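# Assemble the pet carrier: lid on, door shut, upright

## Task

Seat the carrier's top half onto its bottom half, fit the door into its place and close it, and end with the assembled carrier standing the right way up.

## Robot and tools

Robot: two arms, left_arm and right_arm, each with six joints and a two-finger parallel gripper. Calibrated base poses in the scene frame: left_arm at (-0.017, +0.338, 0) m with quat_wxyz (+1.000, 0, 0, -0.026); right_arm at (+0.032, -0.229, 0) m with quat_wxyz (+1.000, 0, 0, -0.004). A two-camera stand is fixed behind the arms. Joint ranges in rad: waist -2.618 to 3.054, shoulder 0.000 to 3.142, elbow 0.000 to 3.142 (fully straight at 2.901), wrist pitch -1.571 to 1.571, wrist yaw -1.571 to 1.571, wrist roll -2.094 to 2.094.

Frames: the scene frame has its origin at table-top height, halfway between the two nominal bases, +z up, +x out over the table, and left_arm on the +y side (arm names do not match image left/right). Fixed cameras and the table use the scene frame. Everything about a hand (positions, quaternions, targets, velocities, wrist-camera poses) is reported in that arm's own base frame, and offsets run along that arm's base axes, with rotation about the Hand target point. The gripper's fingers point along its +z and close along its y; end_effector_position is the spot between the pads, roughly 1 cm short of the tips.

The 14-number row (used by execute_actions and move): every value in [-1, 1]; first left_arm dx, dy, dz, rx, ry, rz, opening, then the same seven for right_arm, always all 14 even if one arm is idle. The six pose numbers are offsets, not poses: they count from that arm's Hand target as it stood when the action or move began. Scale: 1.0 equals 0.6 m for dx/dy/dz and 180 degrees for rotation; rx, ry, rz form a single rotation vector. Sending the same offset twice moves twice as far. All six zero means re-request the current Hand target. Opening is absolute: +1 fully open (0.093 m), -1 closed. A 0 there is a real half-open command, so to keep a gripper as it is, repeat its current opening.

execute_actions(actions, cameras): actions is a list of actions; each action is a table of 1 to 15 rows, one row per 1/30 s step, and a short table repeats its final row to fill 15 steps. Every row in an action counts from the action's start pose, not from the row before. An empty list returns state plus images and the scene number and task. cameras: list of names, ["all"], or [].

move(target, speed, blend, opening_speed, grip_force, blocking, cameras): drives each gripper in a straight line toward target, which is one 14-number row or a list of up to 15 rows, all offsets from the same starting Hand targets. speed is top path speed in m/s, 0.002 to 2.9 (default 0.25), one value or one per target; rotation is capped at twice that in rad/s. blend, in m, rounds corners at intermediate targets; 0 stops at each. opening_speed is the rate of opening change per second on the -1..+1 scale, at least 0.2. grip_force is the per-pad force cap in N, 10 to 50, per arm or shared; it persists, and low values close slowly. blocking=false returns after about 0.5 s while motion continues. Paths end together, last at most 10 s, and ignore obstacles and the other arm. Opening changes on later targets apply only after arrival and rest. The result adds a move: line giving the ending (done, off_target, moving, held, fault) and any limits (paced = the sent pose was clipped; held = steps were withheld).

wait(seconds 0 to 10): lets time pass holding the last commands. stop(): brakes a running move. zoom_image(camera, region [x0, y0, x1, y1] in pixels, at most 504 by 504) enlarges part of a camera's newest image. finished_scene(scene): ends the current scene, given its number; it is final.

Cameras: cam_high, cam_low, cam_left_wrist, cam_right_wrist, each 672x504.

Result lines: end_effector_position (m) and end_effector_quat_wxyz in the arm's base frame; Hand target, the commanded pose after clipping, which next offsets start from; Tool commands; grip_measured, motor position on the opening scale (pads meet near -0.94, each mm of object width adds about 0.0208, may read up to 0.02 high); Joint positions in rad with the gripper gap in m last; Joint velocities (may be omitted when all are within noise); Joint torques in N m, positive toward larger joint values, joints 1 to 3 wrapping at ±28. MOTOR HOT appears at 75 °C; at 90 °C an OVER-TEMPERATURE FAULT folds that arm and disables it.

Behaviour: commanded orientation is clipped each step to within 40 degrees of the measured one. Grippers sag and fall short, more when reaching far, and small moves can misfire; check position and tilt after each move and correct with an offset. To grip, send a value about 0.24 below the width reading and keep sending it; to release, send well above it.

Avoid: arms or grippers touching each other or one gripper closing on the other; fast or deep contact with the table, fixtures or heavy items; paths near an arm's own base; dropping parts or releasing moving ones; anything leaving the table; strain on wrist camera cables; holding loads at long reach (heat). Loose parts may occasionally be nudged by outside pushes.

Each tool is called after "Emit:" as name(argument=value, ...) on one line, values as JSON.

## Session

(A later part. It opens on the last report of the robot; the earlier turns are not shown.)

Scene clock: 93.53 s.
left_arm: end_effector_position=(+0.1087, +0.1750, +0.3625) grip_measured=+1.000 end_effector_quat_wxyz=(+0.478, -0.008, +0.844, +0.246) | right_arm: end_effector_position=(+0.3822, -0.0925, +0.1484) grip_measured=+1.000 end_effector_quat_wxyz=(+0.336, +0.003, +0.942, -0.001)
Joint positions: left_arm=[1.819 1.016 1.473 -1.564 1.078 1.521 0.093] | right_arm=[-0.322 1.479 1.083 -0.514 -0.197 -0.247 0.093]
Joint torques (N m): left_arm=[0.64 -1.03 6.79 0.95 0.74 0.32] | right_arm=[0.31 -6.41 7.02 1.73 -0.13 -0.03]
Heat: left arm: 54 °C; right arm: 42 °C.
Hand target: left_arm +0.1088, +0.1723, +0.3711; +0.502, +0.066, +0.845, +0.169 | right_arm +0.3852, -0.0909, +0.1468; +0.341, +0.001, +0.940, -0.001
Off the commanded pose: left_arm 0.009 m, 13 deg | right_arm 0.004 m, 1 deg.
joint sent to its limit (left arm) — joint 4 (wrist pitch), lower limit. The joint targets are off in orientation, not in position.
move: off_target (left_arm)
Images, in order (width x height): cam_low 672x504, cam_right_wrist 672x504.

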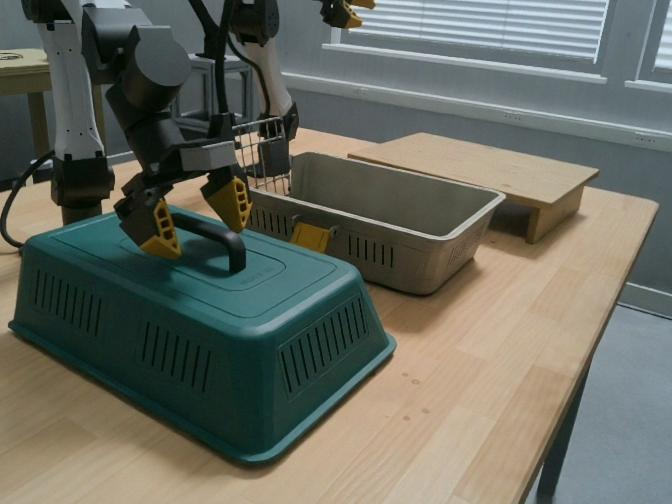

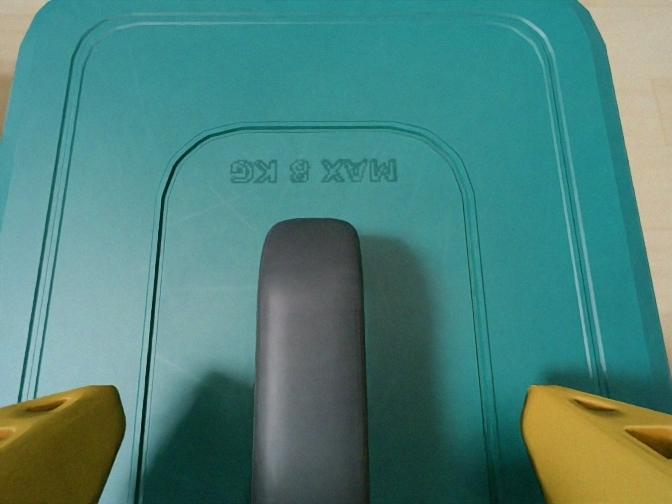

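Emit:
move(target=[[0,0,0,0,0,0,1,0,0.007,-0.013,0,0,0,1],[0,0,0,0,0,0,1,0,0.007,-0.013,0,0,0,-1]], cameras=["cam_low","cam_right_wrist"], speed=0.1, opening_speed=1)

Emit:
zoom_image(camera="cam_low", region=[80, 100, 300, 300])

Scene clock: 100.23 s.
left_arm: end_effector_position=(+0.1087, +0.1750, +0.3625) grip_measured=+1.000 end_effector_quat_wxyz=(+0.478, -0.008, +0.844, +0.246) | right_arm: end_effector_position=(+0.3833, -0.0887, +0.1420) grip_measured=-0.601 end_effector_quat_wxyz=(+0.338, -0.001, +0.941, -0.004)
Joint positions: left_arm=[1.819 1.016 1.473 -1.564 1.078 1.521 0.093] | right_arm=[-0.307 1.479 1.054 -0.477 -0.187 -0.244 0.016]
Joint torques (N m): left_arm=[0.55 -0.8 6.94 0.98 0.74 0.36] | right_arm=[0.23 -6.35 6.82 1.71 -0.16 0.04]
Heat: left arm: 54 °C; right arm: 42 °C.
Hand target: left_arm +0.1088, +0.1723, +0.3711; +0.502, +0.066, +0.845, +0.169 | right_arm +0.3852, -0.0867, +0.1390; +0.341, +0.001, +0.940, -0.001
Off the commanded pose: left_arm 0.009 m, 13 deg | right_arm 0.004 m, 1 deg.
joint sent to its limit (left arm) — joint 4 (wrist pitch), lower limit. The joint targets are off in orientation, not in position.
move: off_target (left_arm)
Images, in order (width x height): cam_low 672x504, cam_right_wrist 672x504.

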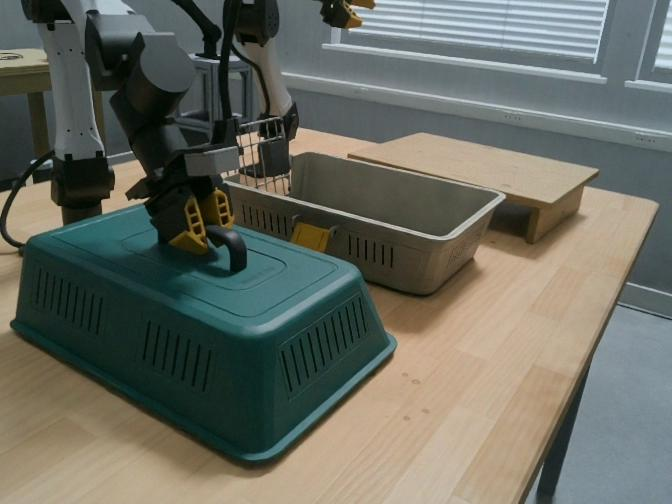

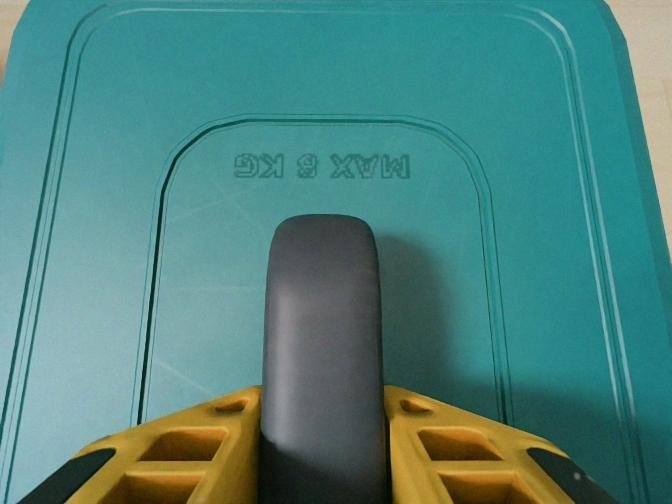

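Scaled by 2.291 from the camera's 672x504 image, which has a finer 960x720 frame.

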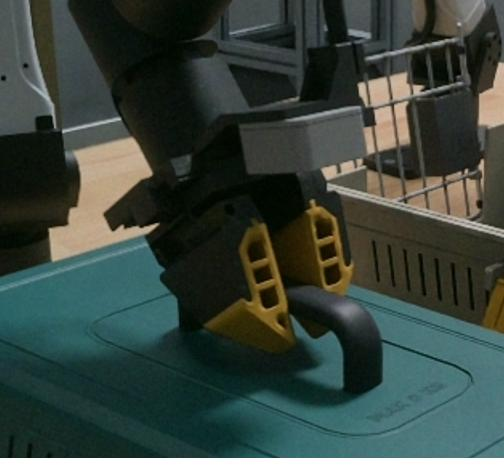

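Emit:
move(target=[0,0,0,0,0,0,1,0,0,0.1,0,0,0,-1], cameras=["all"], speed=0.1)

Scene clock: 102.70 s.
left_arm: end_effector_position=(+0.1087, +0.1750, +0.3625) grip_measured=+1.000 end_effector_quat_wxyz=(+0.478, -0.008, +0.844, +0.246) | right_arm: end_effector_position=(+0.3670, -0.0838, +0.1651) grip_measured=-0.611 end_effector_quat_wxyz=(+0.289, +0.005, +0.957, +0.011)
Joint positions: left_arm=[1.819 1.016 1.473 -1.564 1.078 1.521 0.093] | right_arm=[-0.307 1.479 1.206 -0.738 -0.186 -0.244 0.016]
Joint torques (N m): left_arm=[0.49 -0.98 6.8 0.98 0.73 0.39] | right_arm=[0.17 -9.07 12.82 1.72 -0.18 0.03]
Heat: left arm: 54 °C; right arm: 43 °C.
Hand target: left_arm +0.1088, +0.1723, +0.3711; +0.502, +0.066, +0.845, +0.169 | right_arm +0.3852, -0.0867, +0.1989; +0.341, +0.001, +0.940, -0.001
Off the commanded pose: left_arm 0.009 m, 13 deg | right_arm 0.039 m, 6 deg.
joint sent to its limit (left arm) — joint 4 (wrist pitch), lower limit. The joint targets are off in orientation, not in position.
move: off_target (left_arm, right_arm)

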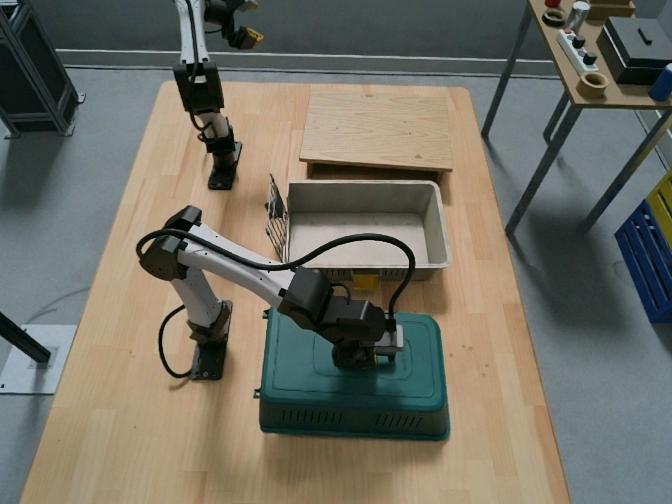

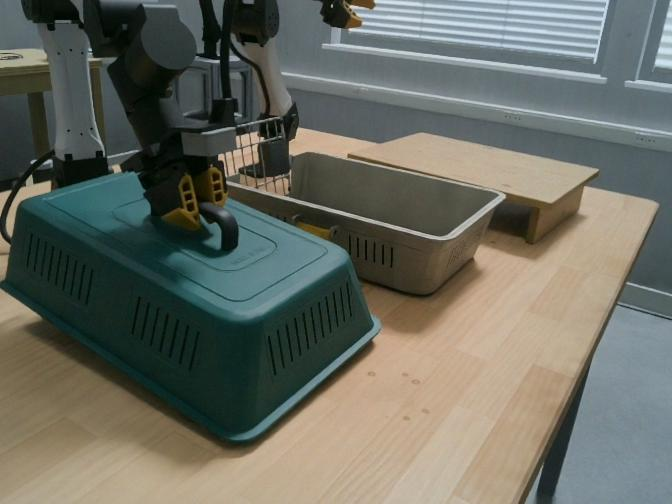

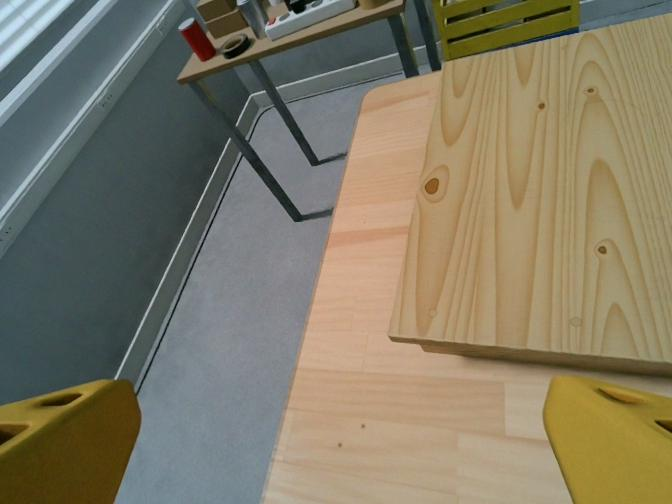

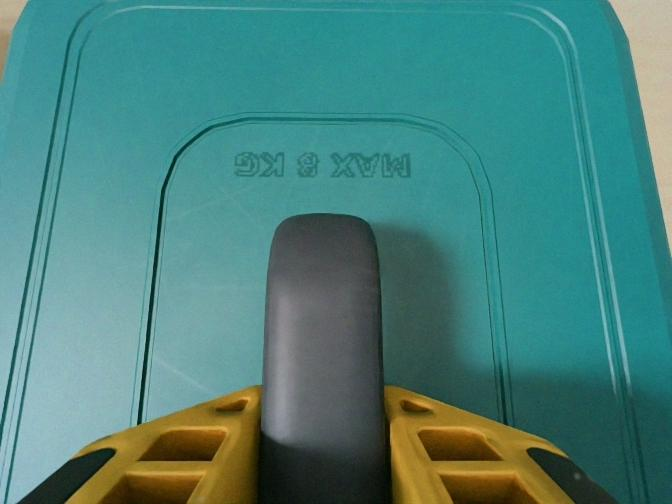

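Emit:
move(target=[0,0,0,0,0,0,1,0,0,0.4,0,-0.02,0,-1], cameras=["all"], speed=0.12)

Scene clock: 109.50 s.
left_arm: end_effector_position=(+0.1087, +0.1750, +0.3625) grip_measured=+1.000 end_effector_quat_wxyz=(+0.478, -0.008, +0.844, +0.246) | right_arm: end_effector_position=(+0.3862, -0.0882, +0.4196) grip_measured=-0.611 end_effector_quat_wxyz=(+0.399, +0.005, +0.917, -0.013)
Joint positions: left_arm=[1.819 1.016 1.473 -1.564 1.078 1.521 0.093] | right_arm=[-0.307 1.88 2.705 -1.592 -0.195 -0.212 0.016]
Joint torques (N m): left_arm=[0.59 -0.83 6.89 1 0.79 0.34] | right_arm=[-0.65 -8.66 8.14 1.9 -0.29 0.04]
Heat: left arm: 54 °C; right arm: 44 °C.
Hand target: left_arm +0.1088, +0.1723, +0.3711; +0.502, +0.066, +0.845, +0.169 | right_arm +0.3851, -0.0867, +0.4390; +0.370, +0.001, +0.929, -0.001
Off the commanded pose: left_arm 0.009 m, 13 deg | right_arm 0.019 m, 4 deg.
joint read past its limit (right arm) — joint 4 (wrist pitch), lower limit.
joint sent to its limit (left arm) — joint 4 (wrist pitch), lower limit. The joint targets are off in orientation, not in position.
joint sent to its limit (right arm) — joint 4 (wrist pitch), lower limit. The joint targets are off in orientation, not in position.
move: off_target (left_arm, right_arm)

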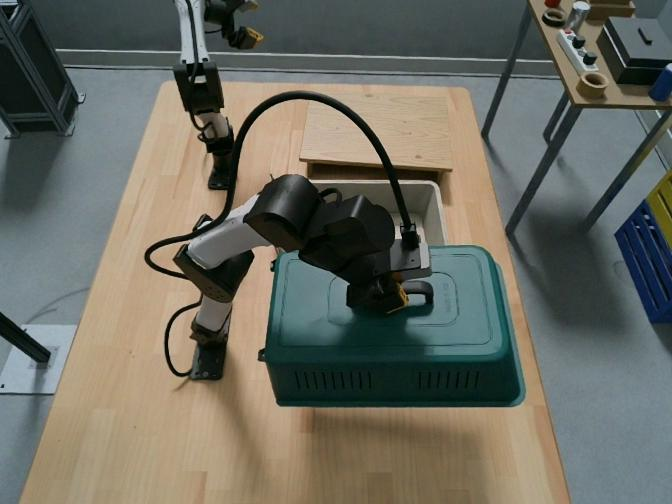

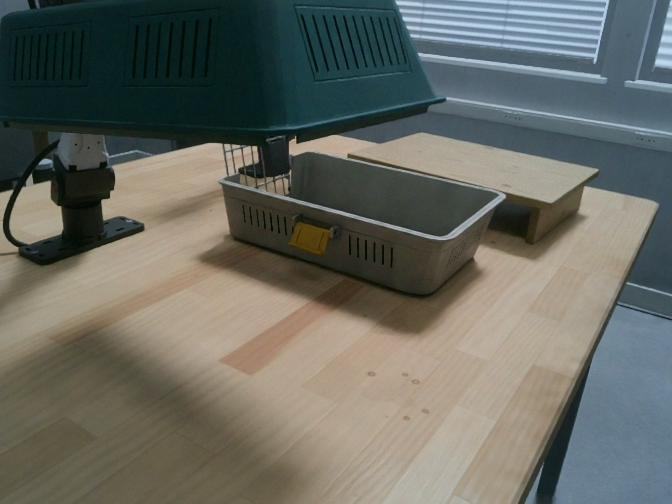

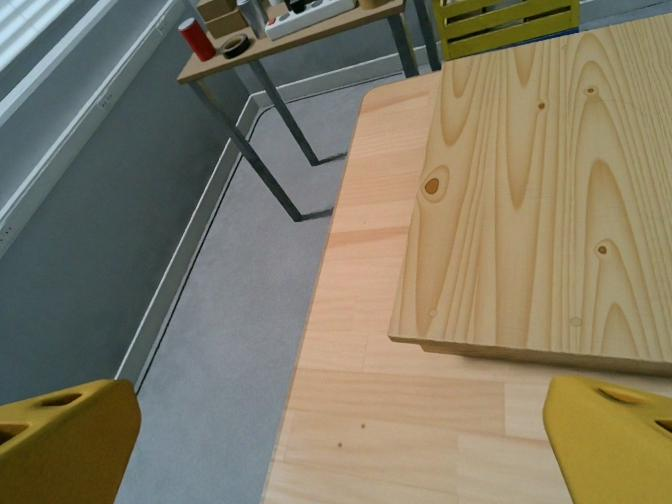

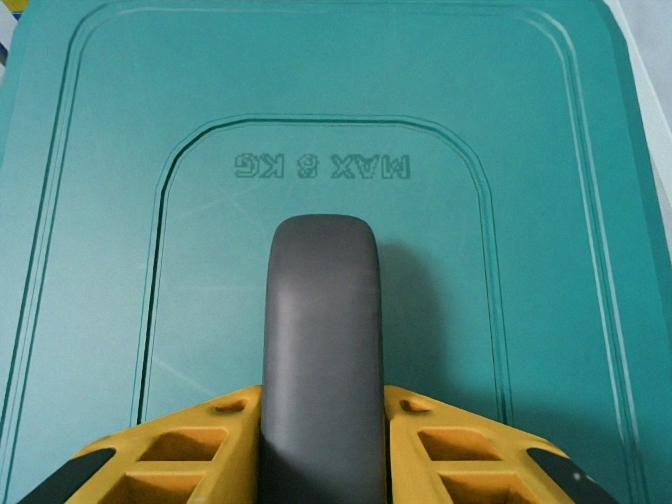

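Emit:
move(target=[0,0,0,0,0,0,1,0.04,0.35,0.03,0,0.05,0,-1], cameras=["all"], speed=0.12)

Scene clock: 116.53 s.
left_arm: end_effector_position=(+0.1087, +0.1750, +0.3625) grip_measured=+1.000 end_effector_quat_wxyz=(+0.478, -0.008, +0.844, +0.246) | right_arm: end_effector_position=(+0.3989, +0.1226, +0.4220) grip_measured=-0.611 end_effector_quat_wxyz=(+0.416, -0.031, +0.908, +0.028)
Joint positions: left_arm=[1.819 1.016 1.473 -1.564 1.078 1.521 0.093] | right_arm=[0.384 1.971 2.827 -1.586 0.214 0.22 0.016]
Joint torques (N m): left_arm=[0.46 -0.79 6.86 0.97 0.74 0.32] | right_arm=[-0.23 -9.44 8.43 2.61 0.29 0.06]
Heat: left arm: 54 °C; right arm: 44 °C.
Hand target: left_arm +0.1088, +0.1723, +0.3711; +0.502, +0.066, +0.845, +0.169 | right_arm +0.4091, +0.1234, +0.4570; +0.296, +0.001, +0.955, -0.001
Off the commanded pose: left_arm 0.009 m, 13 deg | right_arm 0.036 m, 16 deg.
elbow stopped short (right arm): the move would have taken joint 3 (elbow) straighter than the controller allows.
joint read past its limit (right arm) — joint 4 (wrist pitch), lower limit.
joint sent to its limit (left arm) — joint 4 (wrist pitch), lower limit. The joint targets are off in orientation, not in position.
move: off_target (left_arm, right_arm)

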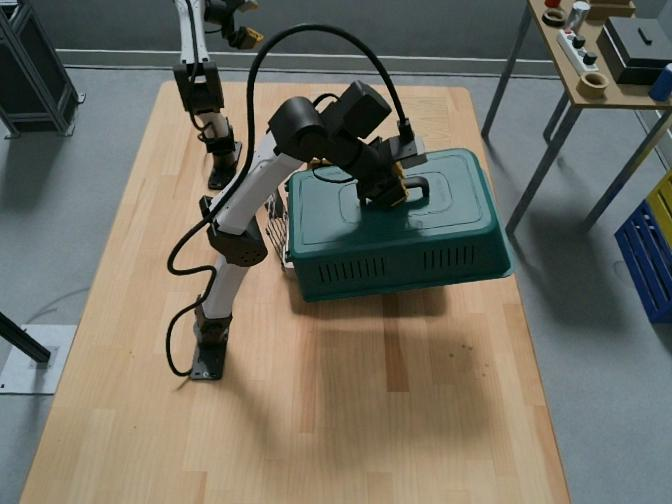

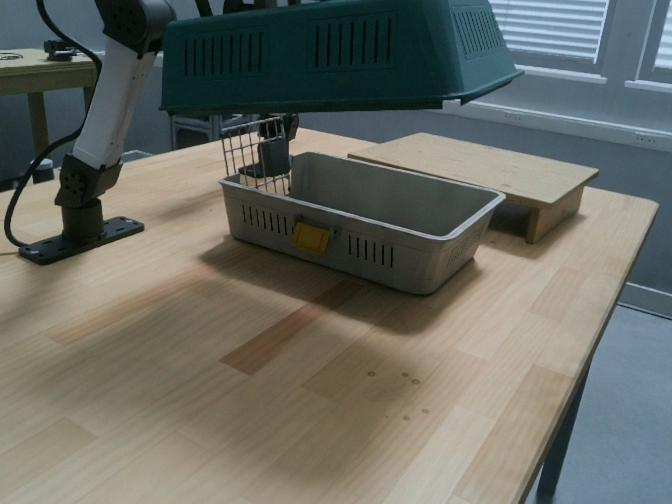

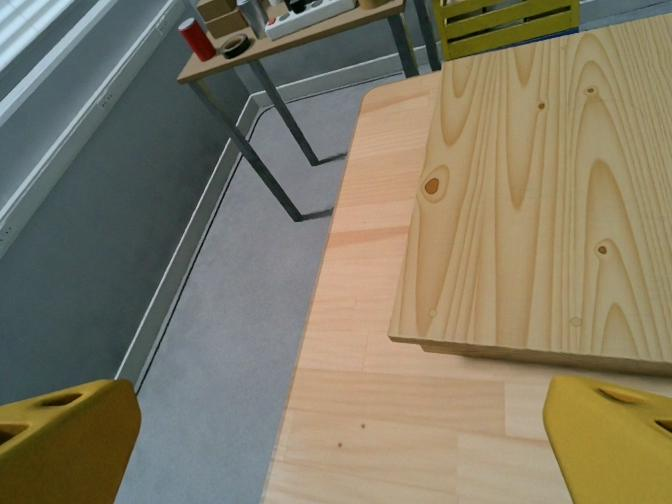

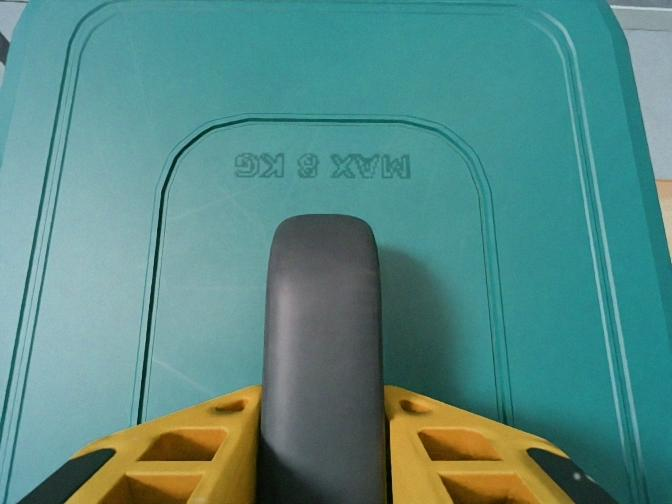

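Emit:
move(target=[0,0,0,0,0,0,1,0,0.01,-0.075,0,-0.015,0,-1], cameras=["cam_low","cam_high"], speed=0.12)

Scene clock: 129.27 s.
left_arm: end_effector_position=(+0.1087, +0.1750, +0.3625) grip_measured=+1.000 end_effector_quat_wxyz=(+0.478, -0.008, +0.844, +0.246) | right_arm: end_effector_position=(+0.4091, +0.1300, +0.4008) grip_measured=-0.611 end_effector_quat_wxyz=(+0.392, -0.017, +0.920, +0.022)
Joint positions: left_arm=[1.819 1.016 1.473 -1.564 1.078 1.521 0.093] | right_arm=[0.397 2.012 2.813 -1.592 0.231 0.265 0.016]
Joint torques (N m): left_arm=[0.57 -0.95 6.83 0.98 0.76 0.37] | right_arm=[0.25 -10.32 5.18 1.87 0.3 0.06]
Heat: left arm: 54 °C; right arm: 44 °C.
Hand target: left_arm +0.1088, +0.1723, +0.3711; +0.502, +0.066, +0.845, +0.169 | right_arm +0.4091, +0.1294, +0.4120; +0.319, +0.001, +0.948, -0.001
Off the commanded pose: left_arm 0.009 m, 13 deg | right_arm 0.011 m, 10 deg.
elbow stopped short (right arm): the move would have taken joint 3 (elbow) straighter than the controller allows.
joint read past its limit (right arm) — joint 4 (wrist pitch), lower limit.
joint sent to its limit (left arm) — joint 4 (wrist pitch), lower limit. The joint targets are off in orientation, not in position.
joint sent to its limit (right arm) — joint 4 (wrist pitch), lower limit. The joint targets are off in orientation, not in position.
move: off_target (left_arm, right_arm)
Images, in order (width x height): cam_high 672x504, cam_low 672x504.

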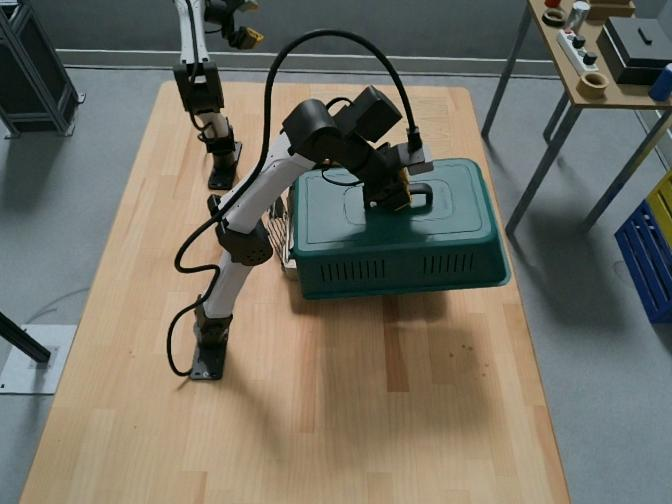

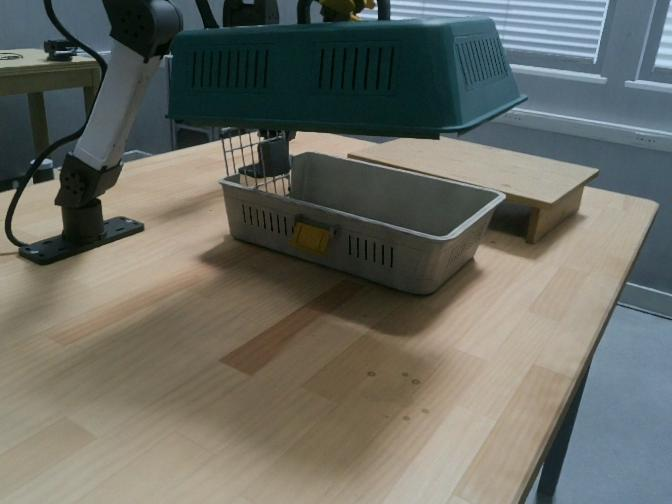

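Emit:
move(target=[0,0,0,0,0,0,1,-0.03,0.01,-0.05,0,0,0,-1], cameras=["cam_low","cam_high"], speed=0.12)

Emit:
zoom_image(camera="cam_low", region=[150, 0, 540, 300])

Emit:
zoom_image(camera="cam_high", region=[240, 140, 520, 320])

Scene clock: 133.77 s.
left_arm: end_effector_position=(+0.1087, +0.1750, +0.3625) grip_measured=+1.000 end_effector_quat_wxyz=(+0.478, -0.008, +0.844, +0.246) | right_arm: end_effector_position=(+0.3998, +0.1404, +0.3550) grip_measured=-0.611 end_effector_quat_wxyz=(+0.320, -0.015, +0.947, +0.003)
Joint positions: left_arm=[1.819 1.016 1.473 -1.564 1.078 1.521 0.093] | right_arm=[0.433 1.974 2.606 -1.593 0.242 0.325 0.016]
Joint torques (N m): left_arm=[0.59 -0.87 6.93 0.96 0.71 0.33] | right_arm=[0.21 -14.71 5.67 1.64 0.35 0.07]
Heat: left arm: 54 °C; right arm: 44 °C.
Hand target: left_arm +0.1088, +0.1723, +0.3711; +0.502, +0.066, +0.845, +0.169 | right_arm +0.3912, +0.1352, +0.3820; +0.319, +0.001, +0.948, -0.001
Off the commanded pose: left_arm 0.009 m, 13 deg | right_arm 0.029 m, 2 deg.
joint read past its limit (right arm) — joint 4 (wrist pitch), lower limit.
joint sent to its limit (left arm) — joint 4 (wrist pitch), lower limit. The joint targets are off in orientation, not in position.
joint sent to its limit (right arm) — joint 4 (wrist pitch), lower limit. The joint targets are off in orientation, not in position.
move: off_target (left_arm, right_arm)
Images, in order (width x height): cam_high 672x504, cam_low 672x504.

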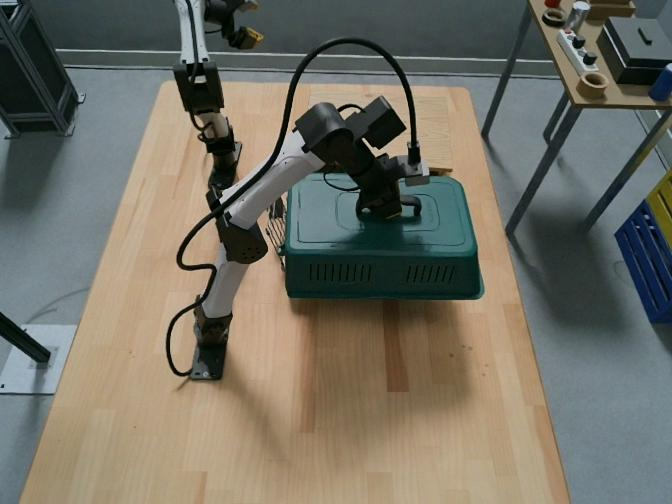

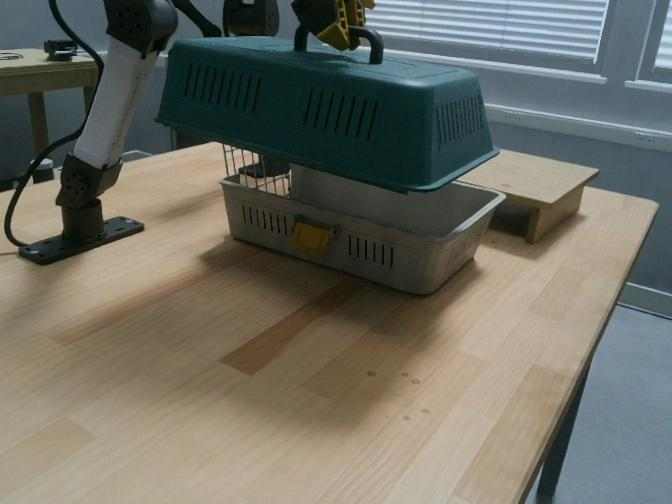

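Scaled by 1.292 from the camera's 672x504 image, which has a finer 960x720 frame.

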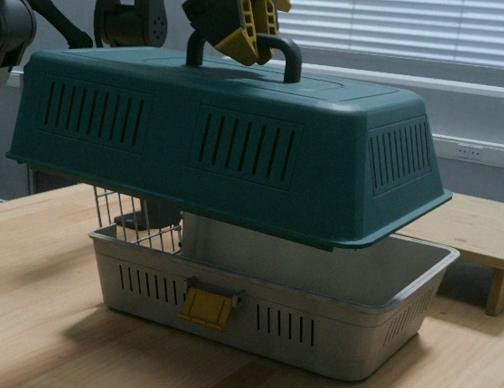

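Scaled by 1.800 from the camera's 672x504 image, which has a finer 960x720 frame.

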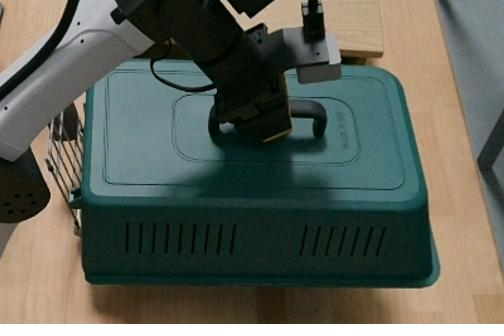

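Emit:
move(target=[0,0,0,0,0,0,1,0.09,0.0,0.03,0,0,0,-1], speed=0.12)

Emit:
move(target=[0,0,0,0,0,0,1,0,0.14,0.0,0,0,0,-1], speed=0.12, cameras=["all"])

Emit:
zoom_image(camera="cam_low", region=[150, 0, 540, 300])

Emit:
zoom_image(camera="cam_high", region=[240, 100, 520, 300])

Scene clock: 147.70 s.
left_arm: end_effector_position=(+0.1087, +0.1750, +0.3625) grip_measured=+1.000 end_effector_quat_wxyz=(+0.478, -0.008, +0.844, +0.246) | right_arm: end_effector_position=(+0.4352, +0.1329, +0.3670) grip_measured=-0.611 end_effector_quat_wxyz=(+0.361, -0.013, +0.932, +0.007)
Joint positions: left_arm=[1.819 1.016 1.473 -1.564 1.078 1.521 0.093] | right_arm=[0.381 2.104 2.826 -1.584 0.232 0.268 0.016]
Joint torques (N m): left_arm=[0.46 -0.92 6.74 0.98 0.76 0.38] | right_arm=[-0.39 -11.71 9.06 2.29 0.19 -0.16]
Heat: left arm: 54 °C; right arm: 44 °C.
Hand target: left_arm +0.1088, +0.1723, +0.3711; +0.502, +0.066, +0.845, +0.169 | right_arm +0.4452, +0.1354, +0.3999; +0.319, +0.001, +0.948, -0.001
Off the commanded pose: left_arm 0.009 m, 13 deg | right_arm 0.034 m, 5 deg.
elbow stopped short (right arm): the move would have taken joint 3 (elbow) straighter than the controller allows.
joint read past its limit (right arm) — joint 4 (wrist pitch), lower limit.
joint sent to its limit (left arm) — joint 4 (wrist pitch), lower limit. The joint targets are off in orientation, not in position.
move: off_target (left_arm, right_arm)

Scene clock: 149.27 s.
left_arm: end_effector_position=(+0.1087, +0.1750, +0.3625) grip_measured=+1.000 end_effector_quat_wxyz=(+0.478, -0.008, +0.844, +0.246) | right_arm: end_effector_position=(+0.4327, +0.2161, +0.3654) grip_measured=-0.611 end_effector_quat_wxyz=(+0.396, -0.040, +0.917, +0.033)
Joint positions: left_arm=[1.819 1.016 1.473 -1.564 1.078 1.521 0.093] | right_arm=[0.573 2.151 2.826 -1.48 0.321 0.356 0.016]
Joint torques (N m): left_arm=[0.53 -0.98 6.9 0.97 0.73 0.38] | right_arm=[-0.21 -11.92 9.4 2.42 0.42 0.07]
Heat: left arm: 54 °C; right arm: 44 °C.
Hand target: left_arm +0.1088, +0.1723, +0.3711; +0.502, +0.066, +0.845, +0.169 | right_arm +0.4452, +0.2193, +0.4000; +0.319, +0.001, +0.948, -0.001
Off the commanded pose: left_arm 0.009 m, 13 deg | right_arm 0.037 m, 11 deg.
elbow stopped short (right arm): the move would have taken joint 3 (elbow) straighter than the controller allows.
joint sent to its limit (left arm) — joint 4 (wrist pitch), lower limit. The joint targets are off in orientation, not in position.
move: off_target (left_arm, right_arm)

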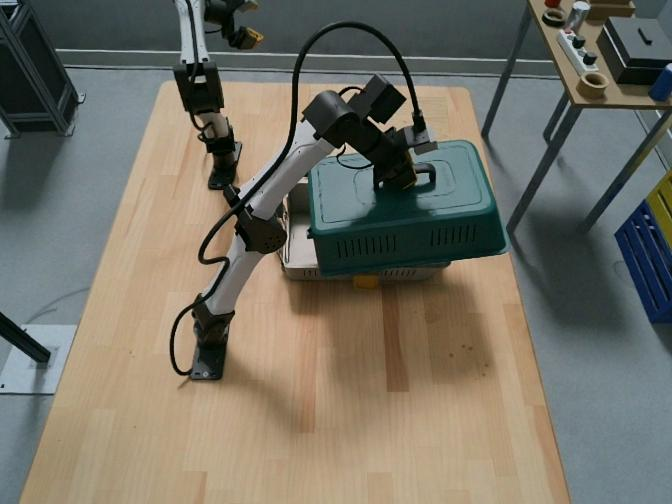

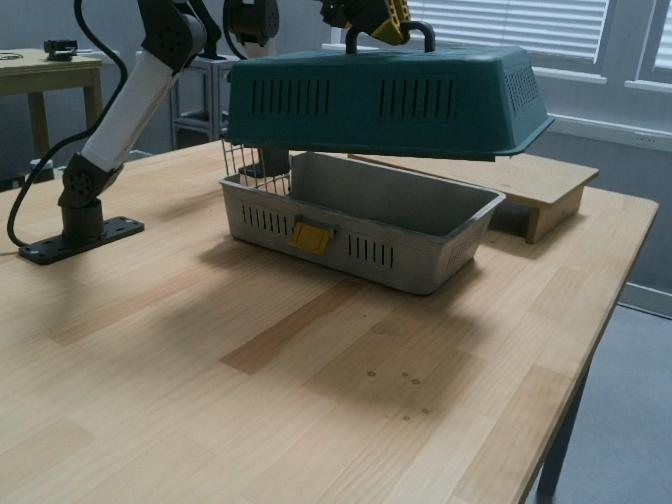

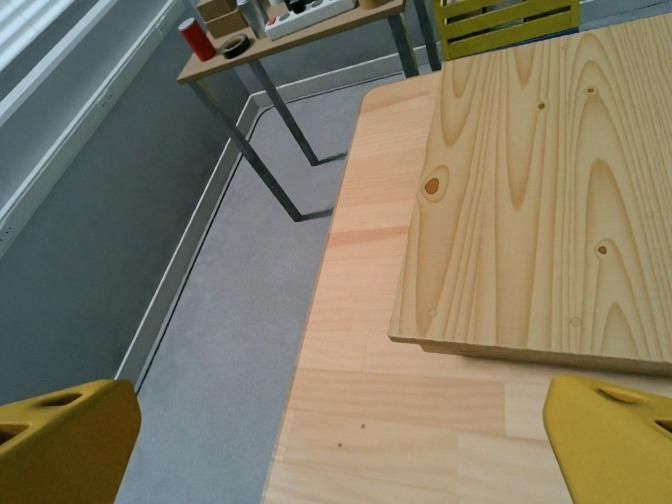

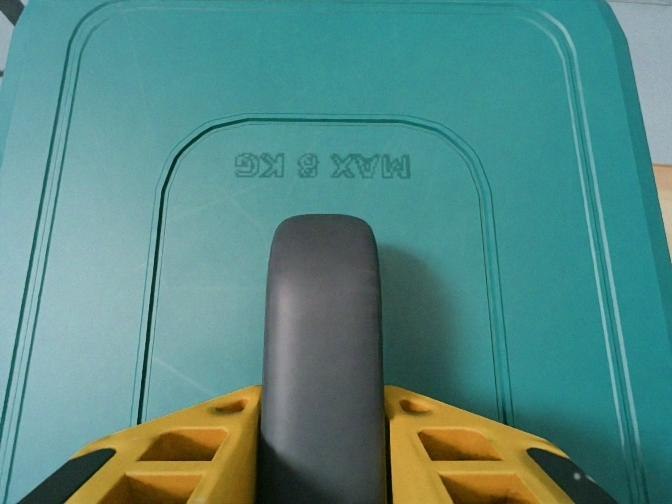

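Scaled by 1.292 from the camera's 672x504 image, which has a finer 960x720 frame.

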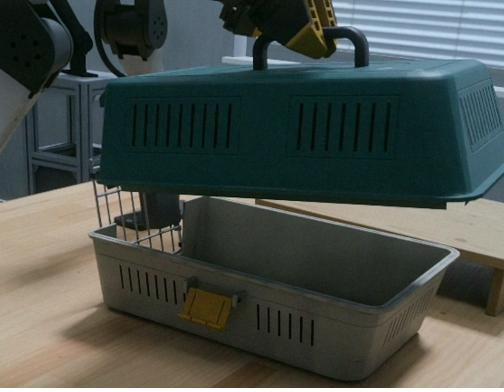

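Scaled by 1.800 from the camera's 672x504 image, which has a finer 960x720 frame.

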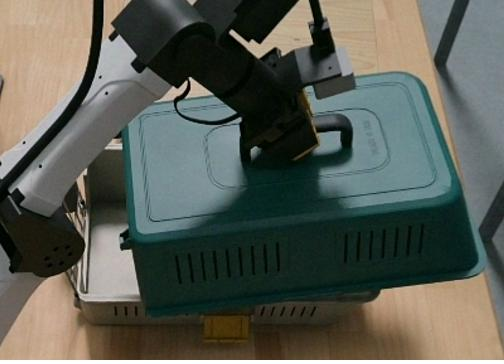

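Emit:
move(target=[[0,0,0,0,0,0,1,-0.09,-0.51,0.0,0,0,0,-1],[0,0,0,0,0,0,1,-0.09,-0.51,-0.35,0,0,0,-1]], blend=0.03, speed=0.15, cameras=["all"])

Scene clock: 158.43 s.
left_arm: end_effector_position=(+0.1087, +0.1750, +0.3625) grip_measured=+1.000 end_effector_quat_wxyz=(+0.478, -0.008, +0.844, +0.246) | right_arm: end_effector_position=(+0.3814, -0.0856, +0.1672) grip_measured=-0.611 end_effector_quat_wxyz=(+0.271, +0.007, +0.962, +0.004)
Joint positions: left_arm=[1.819 1.016 1.473 -1.564 1.078 1.521 0.093] | right_arm=[-0.286 1.556 1.305 -0.789 -0.152 -0.231 0.016]
Joint torques (N m): left_arm=[0.61 -0.84 6.83 0.98 0.74 0.36] | right_arm=[-0.61 -11.52 7.92 1.83 -0.31 -0.08]
Heat: left arm: 54 °C; right arm: 45 °C.
Hand target: left_arm +0.1088, +0.1723, +0.3711; +0.502, +0.066, +0.845, +0.169 | right_arm +0.3912, -0.0868, +0.1901; +0.319, +0.001, +0.948, -0.001
Off the commanded pose: left_arm 0.009 m, 13 deg | right_arm 0.025 m, 6 deg.
joint sent to its limit (left arm) — joint 4 (wrist pitch), lower limit. The joint targets are off in orientation, not in position.
move: off_target (left_arm, right_arm)

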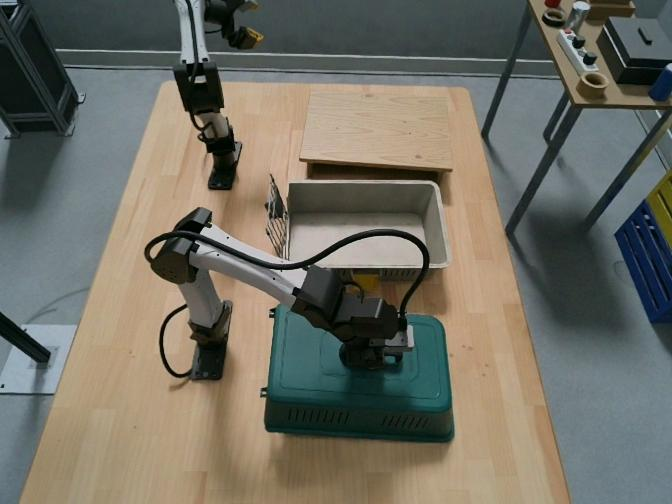

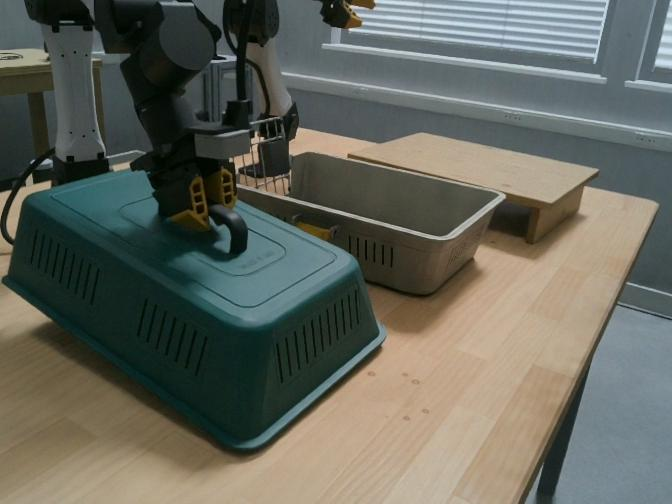

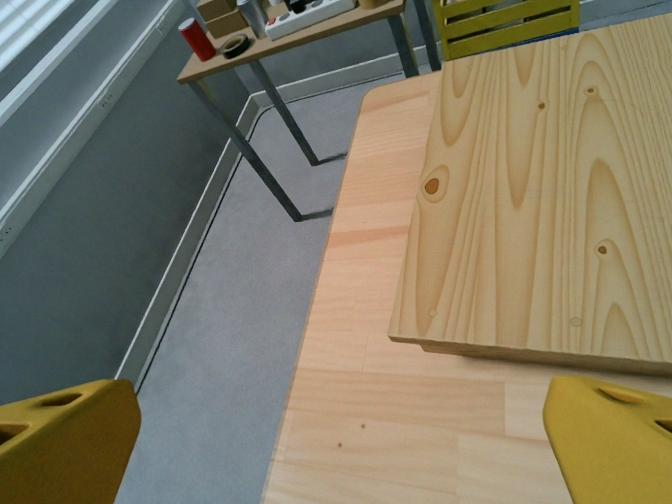

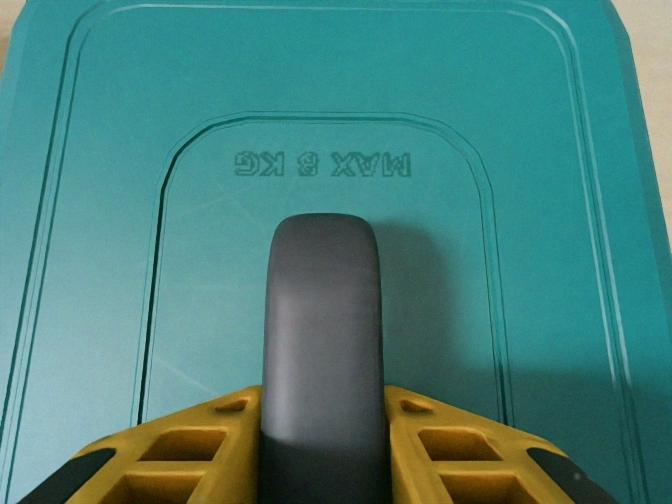

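Emit:
move(target=[[0,0,0,0,0,0,1,0,0,0,0,-0.045,0,-1],[0,0,0,0,0,0,1,0,0,-0.085,0,-0.015,0,-1]], speed=0.06, cameras=["cam_low"])

Scene clock: 163.73 s.
left_arm: end_effector_position=(+0.1087, +0.1750, +0.3625) grip_measured=+1.000 end_effector_quat_wxyz=(+0.478, -0.008, +0.844, +0.246) | right_arm: end_effector_position=(+0.3872, -0.0887, +0.1419) grip_measured=-0.611 end_effector_quat_wxyz=(+0.335, +0.003, +0.942, -0.003)
Joint positions: left_arm=[1.819 1.016 1.473 -1.564 1.078 1.521 0.093] | right_arm=[-0.302 1.497 1.073 -0.484 -0.181 -0.233 0.016]
Joint torques (N m): left_arm=[0.58 -0.92 6.89 0.99 0.79 0.38] | right_arm=[0.27 -6.13 6.83 1.79 -0.16 -0.02]
Heat: left arm: 54 °C; right arm: 45 °C.
Hand target: left_arm +0.1088, +0.1723, +0.3711; +0.502, +0.066, +0.845, +0.169 | right_arm +0.3911, -0.0868, +0.1391; +0.341, +0.001, +0.940, -0.001
Off the commanded pose: left_arm 0.009 m, 13 deg | right_arm 0.005 m, 1 deg.
joint sent to its limit (left arm) — joint 4 (wrist pitch), lower limit. The joint targets are off in orientation, not in position.
move: off_target (left_arm)
Images, in order (width x height): cam_low 672x504.

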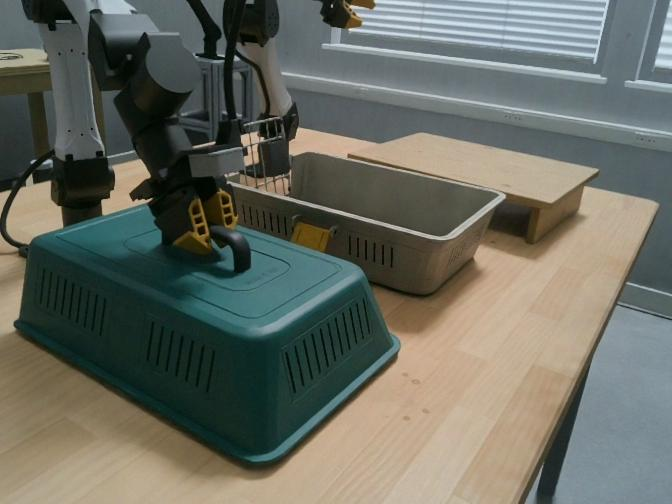

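Emit:
move(target=[[0,0,0,0,0,0,1,0,0,0,0,0,0,-0.3],[0,0,0,0,0,0,1,0,0,0.006,0,-0.09,0,-0.3]], speed=0.1, opening_speed=1, cameras=["cam_low","cam_right_wrist","cam_high"])

Emit:
zoom_image(camera="cam_low", region=[80, 100, 300, 300])

Scene clock: 169.17 s.
left_arm: end_effector_position=(+0.1087, +0.1750, +0.3625) grip_measured=+1.000 end_effector_quat_wxyz=(+0.478, -0.008, +0.844, +0.246) | right_arm: end_effector_position=(+0.3912, -0.0867, +0.1398) grip_measured=-0.303 end_effector_quat_wxyz=(+0.460, -0.002, +0.888, -0.004)
Joint positions: left_arm=[1.819 1.016 1.473 -1.564 1.078 1.521 0.093] | right_arm=[-0.327 1.394 0.779 -0.025 -0.261 -0.2 0.031]
Joint torques (N m): left_arm=[0.35 -0.88 6.94 0.96 0.75 0.34] | right_arm=[-0.64 -6.87 6.58 2.07 -0.23 0.05]
Heat: left arm: 55 °C; right arm: 45 °C.
Hand target: left_arm +0.1088, +0.1723, +0.3711; +0.502, +0.066, +0.845, +0.169 | right_arm +0.3912, -0.0866, +0.1426; +0.470, +0.001, +0.883, +0.000
Off the commanded pose: left_arm 0.009 m, 13 deg | right_arm 0.003 m, 1 deg.
joint sent to its limit (left arm) — joint 4 (wrist pitch), lower limit. The joint targets are off in orientation, not in position.
move: off_target (left_arm)
Images, in order (width x height): cam_high 672x504, cam_low 672x504, cam_right_wrist 672x504.

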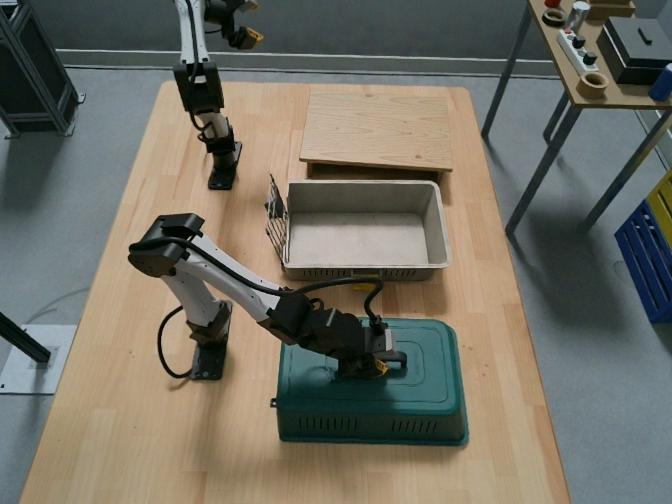

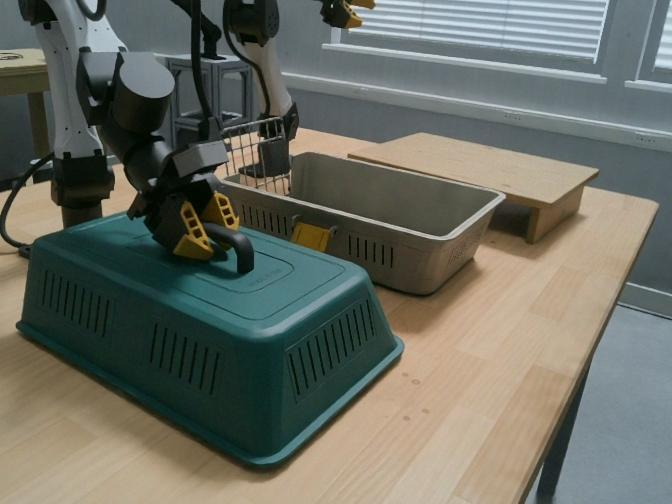

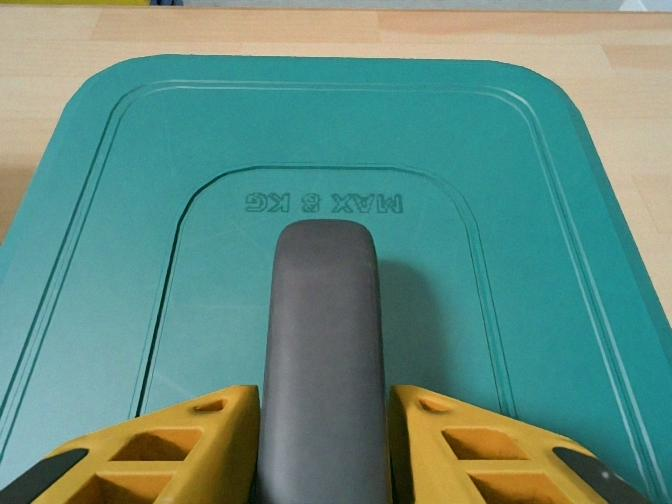

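Scaled by 2.291 from the camera's 672x504 image, which has a finer 960x720 frame.

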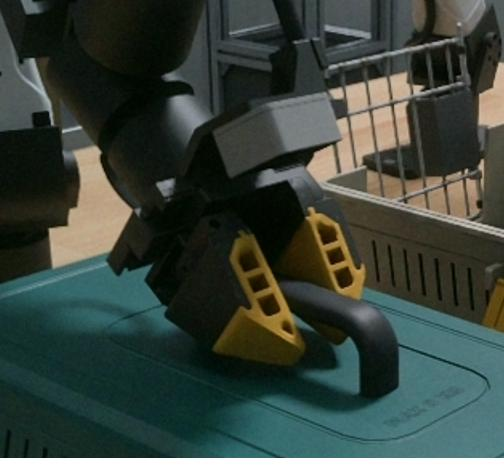

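Emit:
move(target=[[0,0,0,0,0,0,1,0,0,0,0,0,0,-1],[0,0,0,0,0,0,1,0,0,0.05,0,-0.03,0,-1],[0,0,0,0,0,0,1,0,0,0.48,0,-0.03,0,-1]], speed=0.15, blend=[0,0.02,0], opening_speed=1, cameras=["cam_low","cam_right_wrist","cam_high"])

Scene clock: 175.23 s.
left_arm: end_effector_position=(+0.1087, +0.1750, +0.3625) grip_measured=+1.000 end_effector_quat_wxyz=(+0.478, -0.008, +0.844, +0.246) | right_arm: end_effector_position=(+0.3853, -0.0857, +0.3938) grip_measured=-0.613 end_effector_quat_wxyz=(+0.457, +0.010, +0.889, +0.008)
Joint positions: left_arm=[1.819 1.016 1.473 -1.564 1.078 1.521 0.093] | right_arm=[-0.336 1.528 1.972 -1.094 -0.278 -0.176 0.016]
Joint torques (N m): left_arm=[0.61 -0.9 6.86 1 0.74 0.34] | right_arm=[-0.79 -7.53 11.1 2.45 -0.34 0.01]
Heat: left arm: 55 °C; right arm: 45 °C.
Hand target: left_arm +0.1088, +0.1723, +0.3711; +0.502, +0.066, +0.845, +0.169 | right_arm +0.3911, -0.0867, +0.4307; +0.511, +0.001, +0.859, +0.000
Off the commanded pose: left_arm 0.009 m, 13 deg | right_arm 0.037 m, 7 deg.
joint sent to its limit (left arm) — joint 4 (wrist pitch), lower limit. The joint targets are off in orientation, not in position.
move: off_target (left_arm, right_arm)
Images, in order (width x height): cam_high 672x504, cam_low 672x504, cam_right_wrist 672x504.

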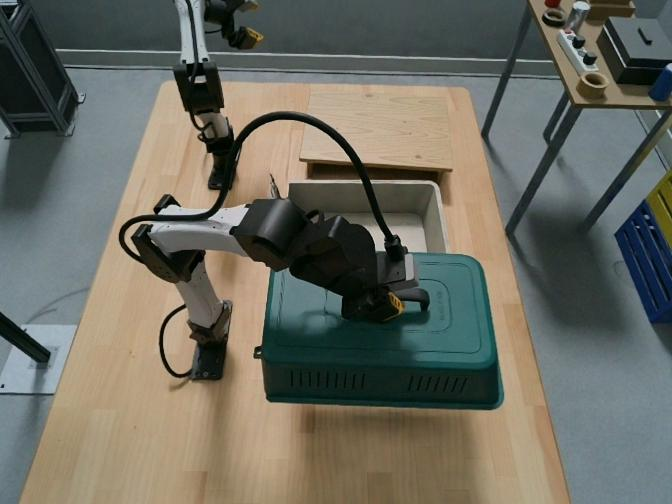

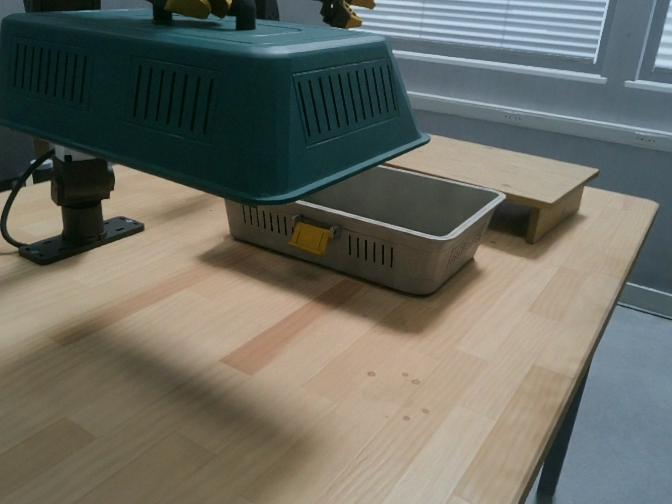

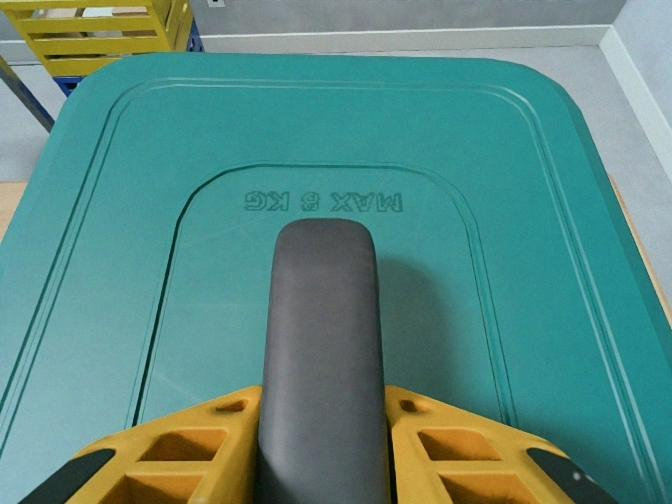

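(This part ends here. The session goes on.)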